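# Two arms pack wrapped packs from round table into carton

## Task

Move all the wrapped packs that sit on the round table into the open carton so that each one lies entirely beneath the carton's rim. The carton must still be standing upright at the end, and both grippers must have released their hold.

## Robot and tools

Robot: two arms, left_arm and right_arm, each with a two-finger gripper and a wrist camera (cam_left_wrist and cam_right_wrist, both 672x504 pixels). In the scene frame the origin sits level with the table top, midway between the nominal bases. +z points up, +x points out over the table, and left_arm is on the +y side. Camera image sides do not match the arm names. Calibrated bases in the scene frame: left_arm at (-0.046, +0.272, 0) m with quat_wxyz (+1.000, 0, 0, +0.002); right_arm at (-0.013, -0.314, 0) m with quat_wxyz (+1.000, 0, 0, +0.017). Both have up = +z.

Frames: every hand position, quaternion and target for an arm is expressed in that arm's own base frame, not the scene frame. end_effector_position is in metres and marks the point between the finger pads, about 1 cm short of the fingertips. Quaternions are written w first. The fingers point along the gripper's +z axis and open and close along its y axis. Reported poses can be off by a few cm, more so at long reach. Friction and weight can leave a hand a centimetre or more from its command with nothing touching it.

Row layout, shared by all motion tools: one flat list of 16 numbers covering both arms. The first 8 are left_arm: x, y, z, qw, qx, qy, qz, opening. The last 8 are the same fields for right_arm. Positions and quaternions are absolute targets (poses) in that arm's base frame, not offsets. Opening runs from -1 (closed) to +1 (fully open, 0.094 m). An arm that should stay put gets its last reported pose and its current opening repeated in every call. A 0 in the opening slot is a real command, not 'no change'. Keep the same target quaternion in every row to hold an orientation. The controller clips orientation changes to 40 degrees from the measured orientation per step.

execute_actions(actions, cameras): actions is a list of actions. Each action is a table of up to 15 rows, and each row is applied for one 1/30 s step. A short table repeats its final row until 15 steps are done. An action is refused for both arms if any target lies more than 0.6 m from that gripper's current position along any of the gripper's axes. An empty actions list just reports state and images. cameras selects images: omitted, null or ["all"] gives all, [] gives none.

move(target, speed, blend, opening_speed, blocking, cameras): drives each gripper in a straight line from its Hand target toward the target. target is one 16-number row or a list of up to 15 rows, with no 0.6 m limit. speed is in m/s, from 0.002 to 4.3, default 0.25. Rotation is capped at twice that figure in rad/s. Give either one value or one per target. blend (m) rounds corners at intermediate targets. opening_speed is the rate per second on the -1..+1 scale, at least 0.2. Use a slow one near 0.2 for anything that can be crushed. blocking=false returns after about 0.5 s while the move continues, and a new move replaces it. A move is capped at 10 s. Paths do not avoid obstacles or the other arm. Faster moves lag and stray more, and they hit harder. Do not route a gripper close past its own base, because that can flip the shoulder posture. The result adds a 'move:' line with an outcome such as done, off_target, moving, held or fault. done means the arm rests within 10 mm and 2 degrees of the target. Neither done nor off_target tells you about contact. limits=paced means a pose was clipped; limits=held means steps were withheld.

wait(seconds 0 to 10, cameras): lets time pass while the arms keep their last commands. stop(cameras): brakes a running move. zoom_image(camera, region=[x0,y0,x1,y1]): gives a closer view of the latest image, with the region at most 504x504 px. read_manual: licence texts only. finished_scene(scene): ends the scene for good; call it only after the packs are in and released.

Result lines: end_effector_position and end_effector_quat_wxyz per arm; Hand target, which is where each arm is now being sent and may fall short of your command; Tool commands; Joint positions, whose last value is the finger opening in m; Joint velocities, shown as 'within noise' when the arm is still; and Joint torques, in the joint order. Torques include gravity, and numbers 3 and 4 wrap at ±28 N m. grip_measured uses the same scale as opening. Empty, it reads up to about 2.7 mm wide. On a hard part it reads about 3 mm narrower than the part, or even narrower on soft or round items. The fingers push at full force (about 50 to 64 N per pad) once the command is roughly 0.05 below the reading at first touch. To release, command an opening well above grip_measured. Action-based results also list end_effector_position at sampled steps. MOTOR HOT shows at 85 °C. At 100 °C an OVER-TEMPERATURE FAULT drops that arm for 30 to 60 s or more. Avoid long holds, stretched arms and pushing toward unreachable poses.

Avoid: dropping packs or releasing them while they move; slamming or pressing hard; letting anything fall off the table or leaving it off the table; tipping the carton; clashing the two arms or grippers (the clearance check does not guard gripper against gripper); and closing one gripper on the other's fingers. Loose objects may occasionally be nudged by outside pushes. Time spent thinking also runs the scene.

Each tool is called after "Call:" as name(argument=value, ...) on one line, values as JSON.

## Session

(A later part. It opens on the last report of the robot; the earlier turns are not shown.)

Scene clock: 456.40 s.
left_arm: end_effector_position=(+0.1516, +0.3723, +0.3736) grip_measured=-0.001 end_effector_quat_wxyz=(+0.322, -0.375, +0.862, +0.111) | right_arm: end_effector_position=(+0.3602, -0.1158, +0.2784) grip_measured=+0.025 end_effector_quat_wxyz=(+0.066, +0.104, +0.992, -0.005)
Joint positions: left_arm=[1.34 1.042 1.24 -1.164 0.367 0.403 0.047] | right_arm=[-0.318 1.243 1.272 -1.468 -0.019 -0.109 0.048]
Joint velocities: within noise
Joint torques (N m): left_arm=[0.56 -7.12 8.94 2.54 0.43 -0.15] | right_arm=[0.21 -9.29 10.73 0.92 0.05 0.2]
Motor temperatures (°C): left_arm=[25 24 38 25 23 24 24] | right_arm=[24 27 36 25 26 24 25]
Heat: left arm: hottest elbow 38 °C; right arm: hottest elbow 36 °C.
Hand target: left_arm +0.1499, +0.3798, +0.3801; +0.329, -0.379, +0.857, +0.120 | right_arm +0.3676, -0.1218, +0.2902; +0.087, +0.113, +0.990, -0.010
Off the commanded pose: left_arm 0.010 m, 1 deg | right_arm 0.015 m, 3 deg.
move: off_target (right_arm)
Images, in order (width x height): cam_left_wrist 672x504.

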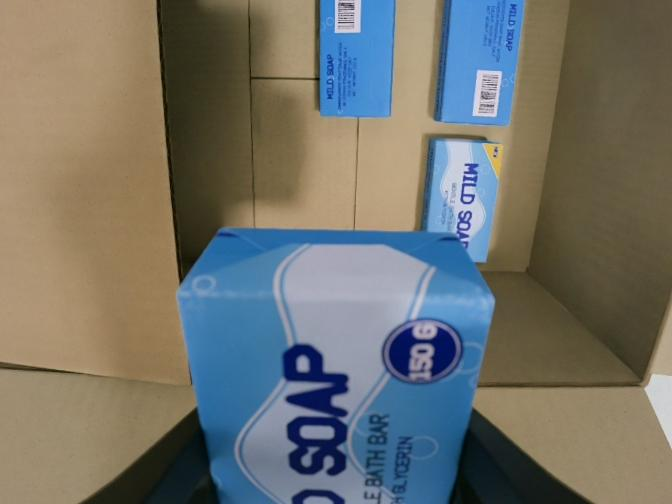

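Call:
move(target=[[0.15, 0.38, 0.38, 0.3303, -0.38, 0.86, 0.12, 0, 0.366, -0.136, 0.15, 0.0173, 0.1132, 0.9935, -0.002, -0.15], [0.15, 0.38, 0.38, 0.3303, -0.38, 0.86, 0.12, 0, 0.366, -0.138, 0.06, 0.0173, 0.1132, 0.9935, -0.002, -0.15], [0.15, 0.38, 0.38, 0.3303, -0.38, 0.86, 0.12, 0, 0.366, -0.138, 0.008, 0.0173, 0.1132, 0.9935, -0.002, -0.15], [0.15, 0.38, 0.38, 0.3303, -0.38, 0.86, 0.12, 0, 0.366, -0.138, 0.026, 0.0173, 0.1132, 0.9935, -0.002, -0.15], [0.15, 0.38, 0.38, 0.3303, -0.38, 0.86, 0.12, 0, 0.366, -0.138, 0.026, 0.0173, 0.1132, 0.9935, -0.002, 0.28], [0.15, 0.38, 0.38, 0.3303, -0.38, 0.86, 0.12, 0, 0.364, -0.134, 0.26, 0.05, 0.1132, 0.992, -0.005, 0.28], [0.15, 0.38, 0.38, 0.3303, -0.38, 0.86, 0.12, 0, 0.37, 0.10, 0.38, 0.171, -0.171, 0.9698, 0.0301, 0.28], [0.15, 0.38, 0.38, 0.3303, -0.38, 0.86, 0.12, 0, 0.33, 0.42, 0.34, 0.1069, -0.5687, 0.8121, 0.0749, 0.28], [0.15, 0.38, 0.38, 0.3303, -0.38, 0.86, 0.12, 0, 0.318, 0.645, 0.18, 0.0088, -0.7413, 0.671, 0.0097, 0.4]], speed=[0.25, 0.15, 0.05, 0.08, 0.1, 0.25, 0.45, 0.45, 0.3], opening_speed=1.0, blend=[0.02, 0.01, 0, 0, 0, 0.04, 0.06, 0.04, 0])

Scene clock: 495.47 s.
left_arm: end_effector_position=(+0.1516, +0.3723, +0.3736) grip_measured=-0.001 end_effector_quat_wxyz=(+0.322, -0.375, +0.862, +0.111) | right_arm: end_effector_position=(+0.3137, +0.6377, +0.1603) grip_measured=+0.397 end_effector_quat_wxyz=(-0.001, +0.738, -0.675, -0.008)
Joint positions: left_arm=[1.34 1.042 1.24 -1.164 0.367 0.403 0.047] | right_arm=[1.111 2.32 2.438 -1.681 -0.015 -0.55 0.066]
Joint velocities: within noise
Joint torques (N m): left_arm=[1.08 -7.36 8.87 2.4 0.46 -0.14] | right_arm=[1.03 -25.7 12.64 -0.34 0 -0.01]
Motor temperatures (°C): left_arm=[25 24 38 25 23 24 24] | right_arm=[24 26 35 25 26 24 26]
Heat: left arm: hottest elbow 38 °C; right arm: hottest elbow 35 °C.
Hand target: left_arm +0.1499, +0.3798, +0.3801; +0.329, -0.379, +0.857, +0.120 | right_arm +0.3174, +0.6439, +0.1797; -0.021, +0.741, -0.671, -0.013
Off the commanded pose: left_arm 0.010 m, 1 deg | right_arm 0.021 m, 1 deg.
joint sent to its limit (right arm) — joint 4 (wrist pitch), lower limit. The joint targets still meet the commanded pose.
move: off_target (right_arm); target 9's new opening was sent with right_arm's hand 0.021 m and 1 deg from that target

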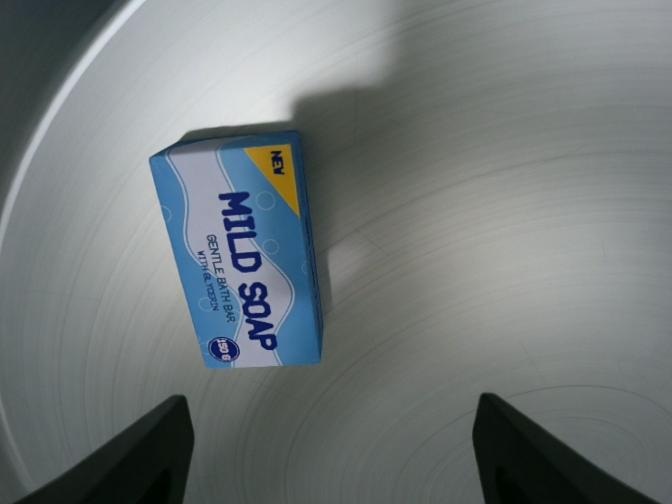

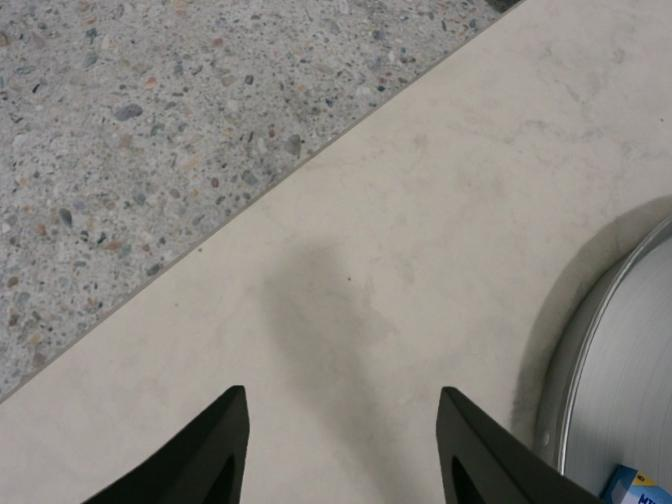

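Call:
move(target=[[0.15, 0.38, 0.38, 0.3303, -0.38, 0.86, 0.12, 0, 0.283, 0.647, 0.10, 0.0056, -0.7688, 0.6394, 0.0067, 0.35], [0.15, 0.38, 0.38, 0.3303, -0.38, 0.86, 0.12, 0, 0.283, 0.647, 0.070, 0.0056, -0.7688, 0.6394, 0.0067, 0.35], [0.15, 0.38, 0.38, 0.3303, -0.38, 0.86, 0.12, 0, 0.283, 0.647, 0.070, 0.0056, -0.7688, 0.6394, 0.0067, -0.15], [0.15, 0.38, 0.38, 0.3303, -0.38, 0.86, 0.12, 0, 0.28, 0.62, 0.20, 0.03, -0.7688, 0.6394, 0.03, -0.15], [0.15, 0.38, 0.38, 0.3303, -0.38, 0.86, 0.12, 0, 0.31, 0.42, 0.34, 0.1069, -0.5687, 0.8121, 0.0749, -0.15], [0.15, 0.38, 0.38, 0.3303, -0.38, 0.86, 0.12, 0, 0.38, 0.10, 0.38, 0.171, -0.171, 0.9698, 0.0301, -0.15], [0.15, 0.38, 0.38, 0.3303, -0.38, 0.86, 0.12, 0, 0.462, -0.145, 0.30, 0.0866, 0.1128, 0.9898, -0.0099, -0.15]], speed=[0.2, 0.1, 0.1, 0.2, 0.4, 0.45, 0.4], opening_speed=0.8, blend=[0, 0, 0, 0.03, 0.05, 0.06, 0], cameras=["cam_left_wrist"])

Scene clock: 528.07 s.
left_arm: end_effector_position=(+0.1516, +0.3723, +0.3736) grip_measured=-0.001 end_effector_quat_wxyz=(+0.322, -0.375, +0.862, +0.111) | right_arm: end_effector_position=(+0.4487, -0.1396, +0.2770) grip_measured=-0.147 end_effector_quat_wxyz=(+0.057, +0.107, +0.993, -0.004)
Joint positions: left_arm=[1.34 1.042 1.24 -1.164 0.367 0.403 0.047] | right_arm=[-0.306 1.493 1.514 -1.478 -0.015 -0.09 0.04]
Joint velocities: within noise
Joint torques (N m): left_arm=[0.91 -7.65 8.94 2.48 0.44 -0.12] | right_arm=[0.85 -13.27 12.94 0.55 0.02 0.21]
Motor temperatures (°C): left_arm=[25 24 38 25 23 24 24] | right_arm=[24 30 36 25 26 24 25]
Heat: left arm: hottest elbow 38 °C; right arm: hottest elbow 36 °C.
Hand target: left_arm +0.1499, +0.3798, +0.3801; +0.329, -0.379, +0.857, +0.120 | right_arm +0.4608, -0.1445, +0.3000; +0.087, +0.113, +0.990, -0.010
Off the commanded pose: left_arm 0.010 m, 1 deg | right_arm 0.027 m, 4 deg.
move: off_target (right_arm); target 3's new opening was sent with right_arm's hand 0.023 m and 1 deg from that target
Images, in order (width x height): cam_left_wrist 672x504.

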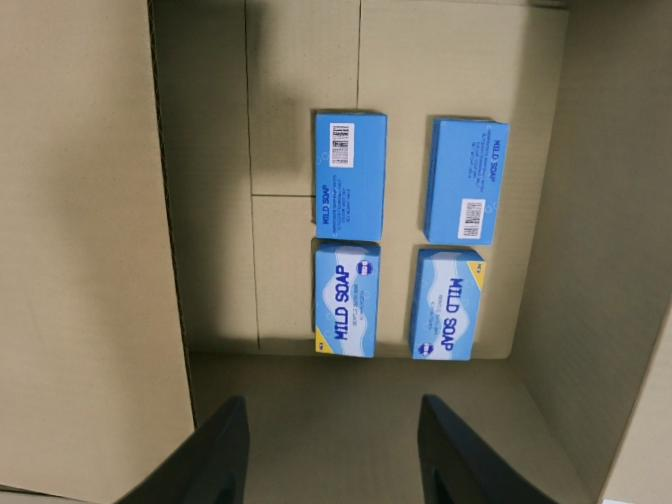

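Call:
move(target=[[0.15, 0.38, 0.38, 0.3303, -0.38, 0.86, 0.12, 0, 0.37, 0.10, 0.39, 0.171, -0.171, 0.9698, 0.0301, 0.4], [0.15, 0.38, 0.38, 0.3303, -0.38, 0.86, 0.12, 0, 0.32, 0.42, 0.34, 0.1069, -0.5687, 0.8121, 0.0749, 0.4], [0.15, 0.38, 0.38, 0.3303, -0.38, 0.86, 0.12, 0, 0.285, 0.640, 0.18, 0.0088, -0.7688, 0.6394, 0.0105, 0.4]], speed=[0.45, 0.45, 0.3], opening_speed=1.5, blend=[0.06, 0.04, 0])

Scene clock: 537.60 s.
left_arm: end_effector_position=(+0.1516, +0.3723, +0.3736) grip_measured=-0.001 end_effector_quat_wxyz=(+0.322, -0.375, +0.862, +0.111) | right_arm: end_effector_position=(+0.2804, +0.6315, +0.1673) grip_measured=+0.397 end_effector_quat_wxyz=(+0.006, +0.766, -0.643, -0.007)
Joint positions: left_arm=[1.34 1.042 1.24 -1.164 0.367 0.403 0.047] | right_arm=[1.149 2.248 2.326 -1.656 -0.017 -0.595 0.066]
Joint velocities: within noise
Joint torques (N m): left_arm=[0.15 -7.82 9.01 2.51 0.49 -0.15] | right_arm=[0.85 -23.77 12.82 -0.4 0 -0.02]
Motor temperatures (°C): left_arm=[25 24 38 25 23 24 24] | right_arm=[24 30 36 25 26 24 24]
Heat: left arm: hottest elbow 38 °C; right arm: hottest elbow 36 °C.
Hand target: left_arm +0.1499, +0.3798, +0.3801; +0.329, -0.379, +0.857, +0.120 | right_arm +0.2847, +0.6394, +0.1801; -0.010, +0.769, -0.639, -0.011
Off the commanded pose: left_arm 0.010 m, 1 deg | right_arm 0.016 m, 2 deg.
move: off_target (right_arm)

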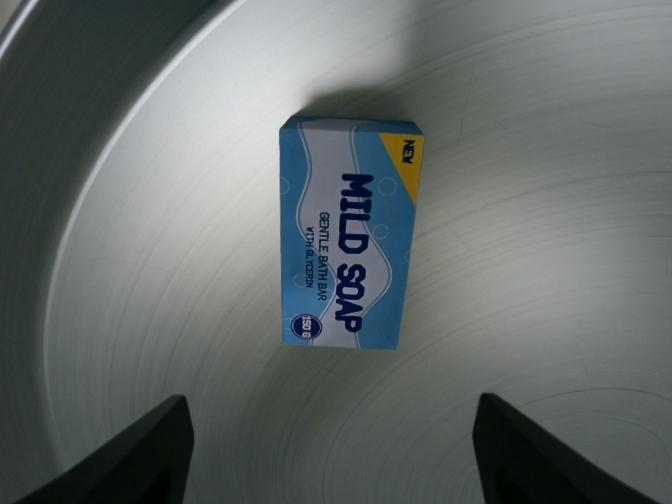

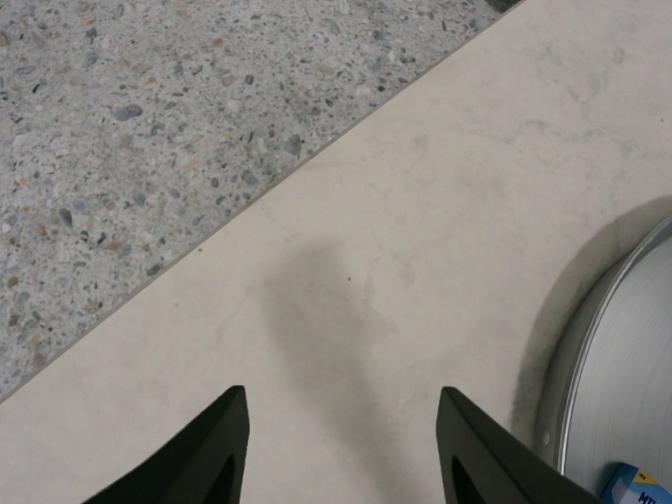

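Call:
move(target=[[0.15, 0.38, 0.38, 0.3303, -0.38, 0.86, 0.12, 0, 0.284, 0.646, 0.10, 0.0057, -0.7558, 0.6545, 0.0066, 0.4], [0.15, 0.38, 0.38, 0.3303, -0.38, 0.86, 0.12, 0, 0.284, 0.646, 0.070, 0.0057, -0.7558, 0.6545, 0.0066, 0.4]], speed=[0.2, 0.1], cameras=["cam_left_wrist"])

Scene clock: 549.23 s.
left_arm: end_effector_position=(+0.1516, +0.3723, +0.3736) grip_measured=-0.001 end_effector_quat_wxyz=(+0.322, -0.375, +0.862, +0.111) | right_arm: end_effector_position=(+0.2860, +0.6421, +0.0754) grip_measured=+0.397 end_effector_quat_wxyz=(-0.003, +0.757, -0.653, -0.007)
Joint positions: left_arm=[1.34 1.042 1.24 -1.164 0.367 0.403 0.047] | right_arm=[1.149 2.288 2.157 -1.43 -0.012 -0.569 0.066]
Joint velocities: within noise
Joint torques (N m): left_arm=[0.97 -7.59 9.02 2.47 0.48 -0.18] | right_arm=[1.32 -24.47 8.32 0.59 0.04 0.19]
Motor temperatures (°C): left_arm=[25 24 38 25 23 24 24] | right_arm=[24 29 36 25 26 24 24]
Heat: left arm: hottest elbow 38 °C; right arm: hottest elbow 36 °C.
Hand target: left_arm +0.1499, +0.3798, +0.3801; +0.329, -0.379, +0.857, +0.120 | right_arm +0.2839, +0.6460, +0.0701; -0.006, +0.756, -0.655, -0.007
Off the commanded pose: left_arm 0.010 m, 1 deg | right_arm 0.007 m, 0 deg.
move: done
Images, in order (width x height): cam_left_wrist 672x504.

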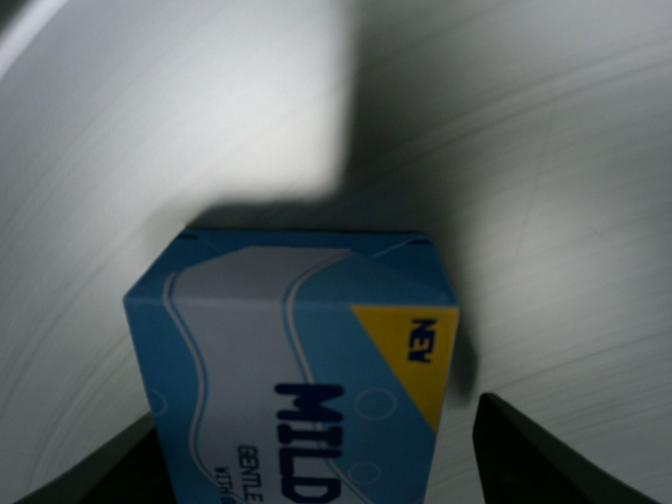

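Call:
move(target=[[0.15, 0.38, 0.38, 0.3303, -0.38, 0.86, 0.12, 0, 0.280, 0.646, 0.068, 0.0057, -0.7558, 0.6545, 0.0066, 0.4], [0.15, 0.38, 0.38, 0.3303, -0.38, 0.86, 0.12, 0, 0.280, 0.646, 0.068, 0.0057, -0.7558, 0.6545, 0.0066, -0.15], [0.15, 0.38, 0.38, 0.3303, -0.38, 0.86, 0.12, 0, 0.28, 0.62, 0.20, 0.03, -0.7588, 0.6494, 0.03, -0.15], [0.15, 0.38, 0.38, 0.3303, -0.38, 0.86, 0.12, 0, 0.31, 0.42, 0.34, 0.1069, -0.5687, 0.8121, 0.0749, -0.15], [0.15, 0.38, 0.38, 0.3303, -0.38, 0.86, 0.12, 0, 0.38, 0.10, 0.38, 0.171, -0.171, 0.9698, 0.0301, -0.15], [0.15, 0.38, 0.38, 0.3303, -0.38, 0.86, 0.12, 0, 0.462, -0.145, 0.30, 0.0866, 0.1128, 0.9898, -0.0099, -0.15]], speed=[0.05, 0.1, 0.2, 0.4, 0.45, 0.4], opening_speed=0.7, blend=[0, 0, 0.03, 0.05, 0.06, 0], cameras=["cam_left_wrist"])

Scene clock: 569.47 s.
left_arm: end_effector_position=(+0.1516, +0.3723, +0.3736) grip_measured=-0.001 end_effector_quat_wxyz=(+0.322, -0.375, +0.862, +0.111) | right_arm: end_effector_position=(+0.4476, -0.1399, +0.2715) grip_measured=+0.032 end_effector_quat_wxyz=(+0.051, +0.108, +0.993, -0.003)
Joint positions: left_arm=[1.34 1.042 1.24 -1.164 0.367 0.403 0.047] | right_arm=[-0.307 1.499 1.507 -1.478 -0.015 -0.09 0.048]
Joint velocities: within noise
Joint torques (N m): left_arm=[0.67 -8.59 8.87 2.48 0.5 -0.14] | right_arm=[0.56 -14.45 13.46 0.54 -0.01 0.22]
Motor temperatures (°C): left_arm=[25 24 38 25 23 24 24] | right_arm=[24 31 36 25 26 24 25]
Heat: left arm: hottest elbow 38 °C; right arm: hottest elbow 36 °C.
Hand target: left_arm +0.1499, +0.3798, +0.3801; +0.329, -0.379, +0.857, +0.120 | right_arm +0.4604, -0.1445, +0.3000; +0.087, +0.113, +0.990, -0.010
Off the commanded pose: left_arm 0.010 m, 1 deg | right_arm 0.032 m, 4 deg.
move: off_target (right_arm)
Images, in order (width x height): cam_left_wrist 672x504.

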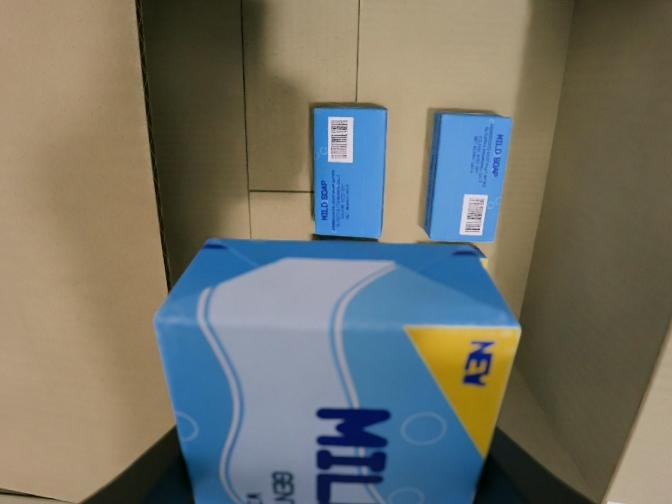

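Call:
move(target=[[0.15, 0.38, 0.38, 0.3303, -0.38, 0.86, 0.12, 0, 0.468, -0.155, 0.16, 0.0173, 0.1132, 0.9935, -0.002, -0.15], [0.15, 0.38, 0.38, 0.3303, -0.38, 0.86, 0.12, 0, 0.468, -0.157, 0.085, 0.0173, 0.1132, 0.9935, -0.002, -0.15], [0.15, 0.38, 0.38, 0.3303, -0.38, 0.86, 0.12, 0, 0.468, -0.157, 0.05, 0.0173, 0.1132, 0.9935, -0.002, -0.15]], speed=[0.25, 0.15, 0.05], blend=[0.02, 0.01, 0], cameras=["cam_left_wrist"])

Scene clock: 591.47 s.
left_arm: end_effector_position=(+0.1516, +0.3723, +0.3736) grip_measured=-0.001 end_effector_quat_wxyz=(+0.322, -0.375, +0.862, +0.111) | right_arm: end_effector_position=(+0.4665, -0.1495, +0.0533) grip_measured=+0.032 end_effector_quat_wxyz=(+0.012, +0.110, +0.994, +0.000)
Joint positions: left_arm=[1.34 1.042 1.24 -1.164 0.367 0.403 0.047] | right_arm=[-0.311 1.744 1.216 -1.018 -0.004 -0.09 0.048]
Joint velocities: within noise
Joint torques (N m): left_arm=[0.91 -7.36 8.96 2.52 0.46 -0.15] | right_arm=[-0.09 -15.09 7.19 0.84 0.04 0.02]
Motor temperatures (°C): left_arm=[25 24 38 25 23 24 24] | right_arm=[24 29 36 25 26 24 26]
Heat: left arm: hottest elbow 38 °C; right arm: hottest elbow 36 °C.
Hand target: left_arm +0.1499, +0.3798, +0.3801; +0.329, -0.379, +0.857, +0.120 | right_arm +0.4678, -0.1569, +0.0500; +0.017, +0.113, +0.993, -0.002
Off the commanded pose: left_arm 0.010 m, 1 deg | right_arm 0.008 m, 1 deg.
move: done
Images, in order (width x height): cam_left_wrist 672x504.

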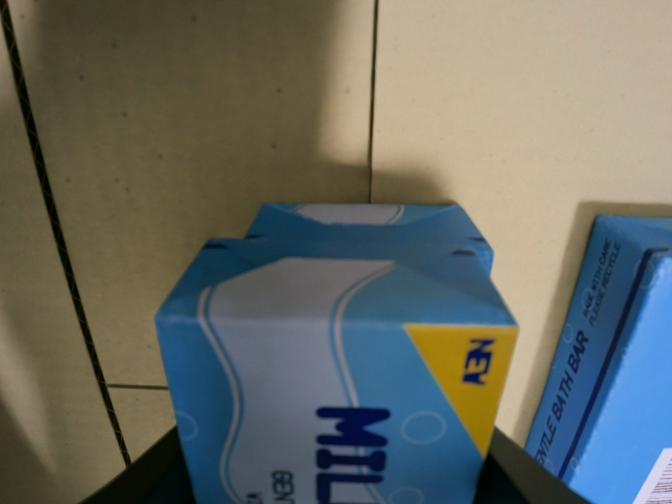

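Call:
move(target=[[0.15, 0.38, 0.38, 0.3303, -0.38, 0.86, 0.12, 0, 0.468, -0.163, 0.075, 0.0173, 0.1132, 0.9935, -0.002, -0.15], [0.15, 0.38, 0.38, 0.3303, -0.38, 0.86, 0.12, 0, 0.467, -0.166, 0.075, 0.0173, 0.1132, 0.9935, -0.002, -0.15], [0.15, 0.38, 0.38, 0.3303, -0.38, 0.86, 0.12, 0, 0.467, -0.164, 0.032, 0.0173, 0.1132, 0.9935, -0.002, -0.15]], speed=[0.06, 0.05, 0.04], cameras=["cam_left_wrist"])

Scene clock: 599.23 s.
left_arm: end_effector_position=(+0.1516, +0.3723, +0.3736) grip_measured=-0.001 end_effector_quat_wxyz=(+0.322, -0.375, +0.862, +0.111) | right_arm: end_effector_position=(+0.4668, -0.1581, +0.0527) grip_measured=+0.032 end_effector_quat_wxyz=(+0.020, +0.111, +0.994, -0.002)
Joint positions: left_arm=[1.34 1.042 1.24 -1.164 0.367 0.403 0.047] | right_arm=[-0.327 1.744 1.212 -1 -0.004 -0.104 0.048]
Joint velocities: within noise
Joint torques (N m): left_arm=[0.97 -7.59 8.87 2.35 0.45 -0.13] | right_arm=[0.03 -12.63 6.13 1.76 0.02 0.03]
Motor temperatures (°C): left_arm=[25 24 38 25 23 24 24] | right_arm=[24 29 36 25 26 24 26]
Heat: left arm: hottest elbow 38 °C; right arm: hottest elbow 36 °C.
Hand target: left_arm +0.1499, +0.3798, +0.3801; +0.329, -0.379, +0.857, +0.120 | right_arm +0.4662, -0.1636, +0.0327; +0.017, +0.113, +0.993, -0.002
Off the commanded pose: left_arm 0.010 m, 1 deg | right_arm 0.022 m, 0 deg.
move: off_target (right_arm)
Images, in order (width x height): cam_left_wrist 672x504.

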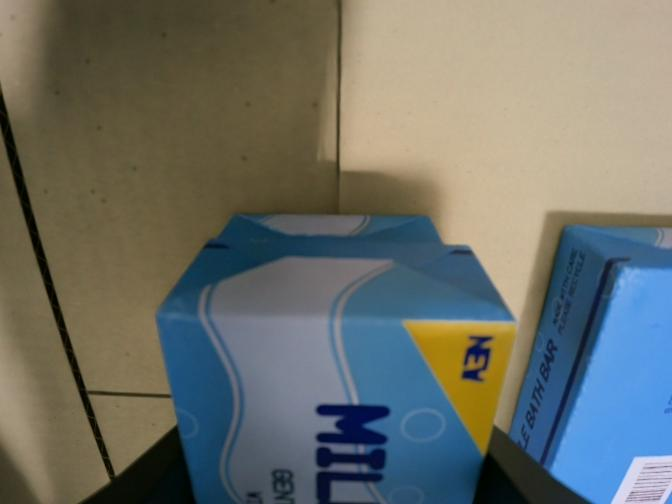

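Call:
move(target=[[0.15, 0.38, 0.38, 0.3303, -0.38, 0.86, 0.12, 0, 0.467, -0.164, 0.045, 0.0173, 0.1132, 0.9935, -0.002, -0.15], [0.15, 0.38, 0.38, 0.3303, -0.38, 0.86, 0.12, 0, 0.467, -0.164, 0.045, 0.0173, 0.1132, 0.9935, -0.002, 0.25], [0.15, 0.38, 0.38, 0.3303, -0.38, 0.86, 0.12, 0, 0.464, -0.160, 0.26, 0.05, 0.1132, 0.992, -0.005, 0.25], [0.34, 0.0, 0.50, 0.329, 0, 0.944, 0, 0, 0.37, -0.10, 0.50, 0.329, 0, 0.944, 0, 0.25]], speed=[0.05, 0.05, 0.2, 0.35], opening_speed=0.8, blend=[0, 0, 0.03, 0])

Scene clock: 610.20 s.
left_arm: end_effector_position=(+0.3393, +0.0040, +0.4745) grip_measured=-0.001 end_effector_quat_wxyz=(+0.308, +0.002, +0.951, +0.002) | right_arm: end_effector_position=(+0.3696, -0.0949, +0.4809) grip_measured=+0.247 end_effector_quat_wxyz=(+0.315, +0.001, +0.949, +0.007)
Joint positions: left_arm=[0.016 0.974 1.5 -1.472 0.006 0.017 0.047] | right_arm=[-0.348 1.087 1.583 -1.459 -0.218 -0.277 0.059]
Joint velocities: within noise
Joint torques (N m): left_arm=[-1.14 -5.25 11.49 1.4 -0.01 -0.23] | right_arm=[-0.09 -5.07 12.51 0.76 -0.19 -0.02]
Motor temperatures (°C): left_arm=[25 24 39 25 23 24 24] | right_arm=[24 28 36 25 26 24 26]
Heat: left arm: hottest elbow 39 °C; right arm: hottest elbow 36 °C.
Hand target: left_arm +0.3391, +0.0002, +0.4993; +0.329, +0.000, +0.944, +0.000 | right_arm +0.3695, -0.0997, +0.4996; +0.329, +0.000, +0.944, +0.000
Off the commanded pose: left_arm 0.026 m, 3 deg | right_arm 0.020 m, 2 deg.
move: off_target (left_arm, right_arm)

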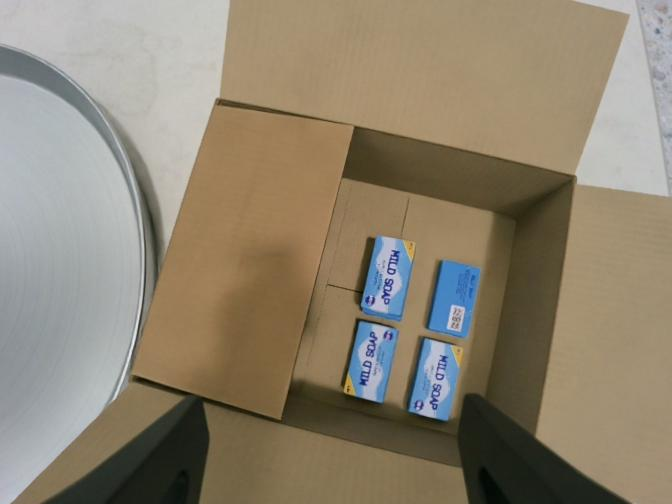

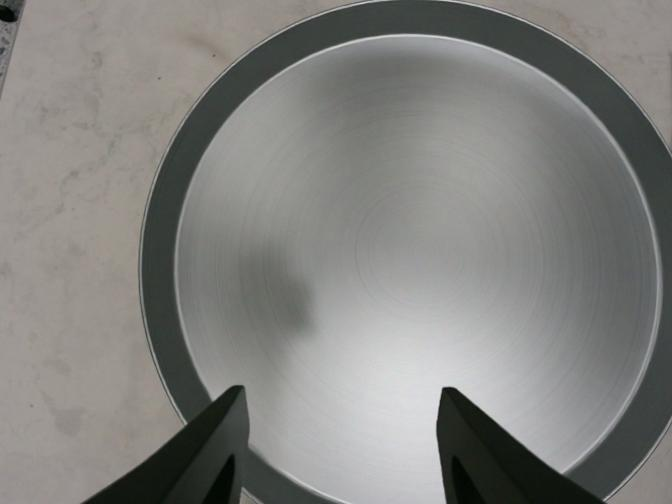

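Call:
finished_scene(scene=2)

The scene is finished: the task was done.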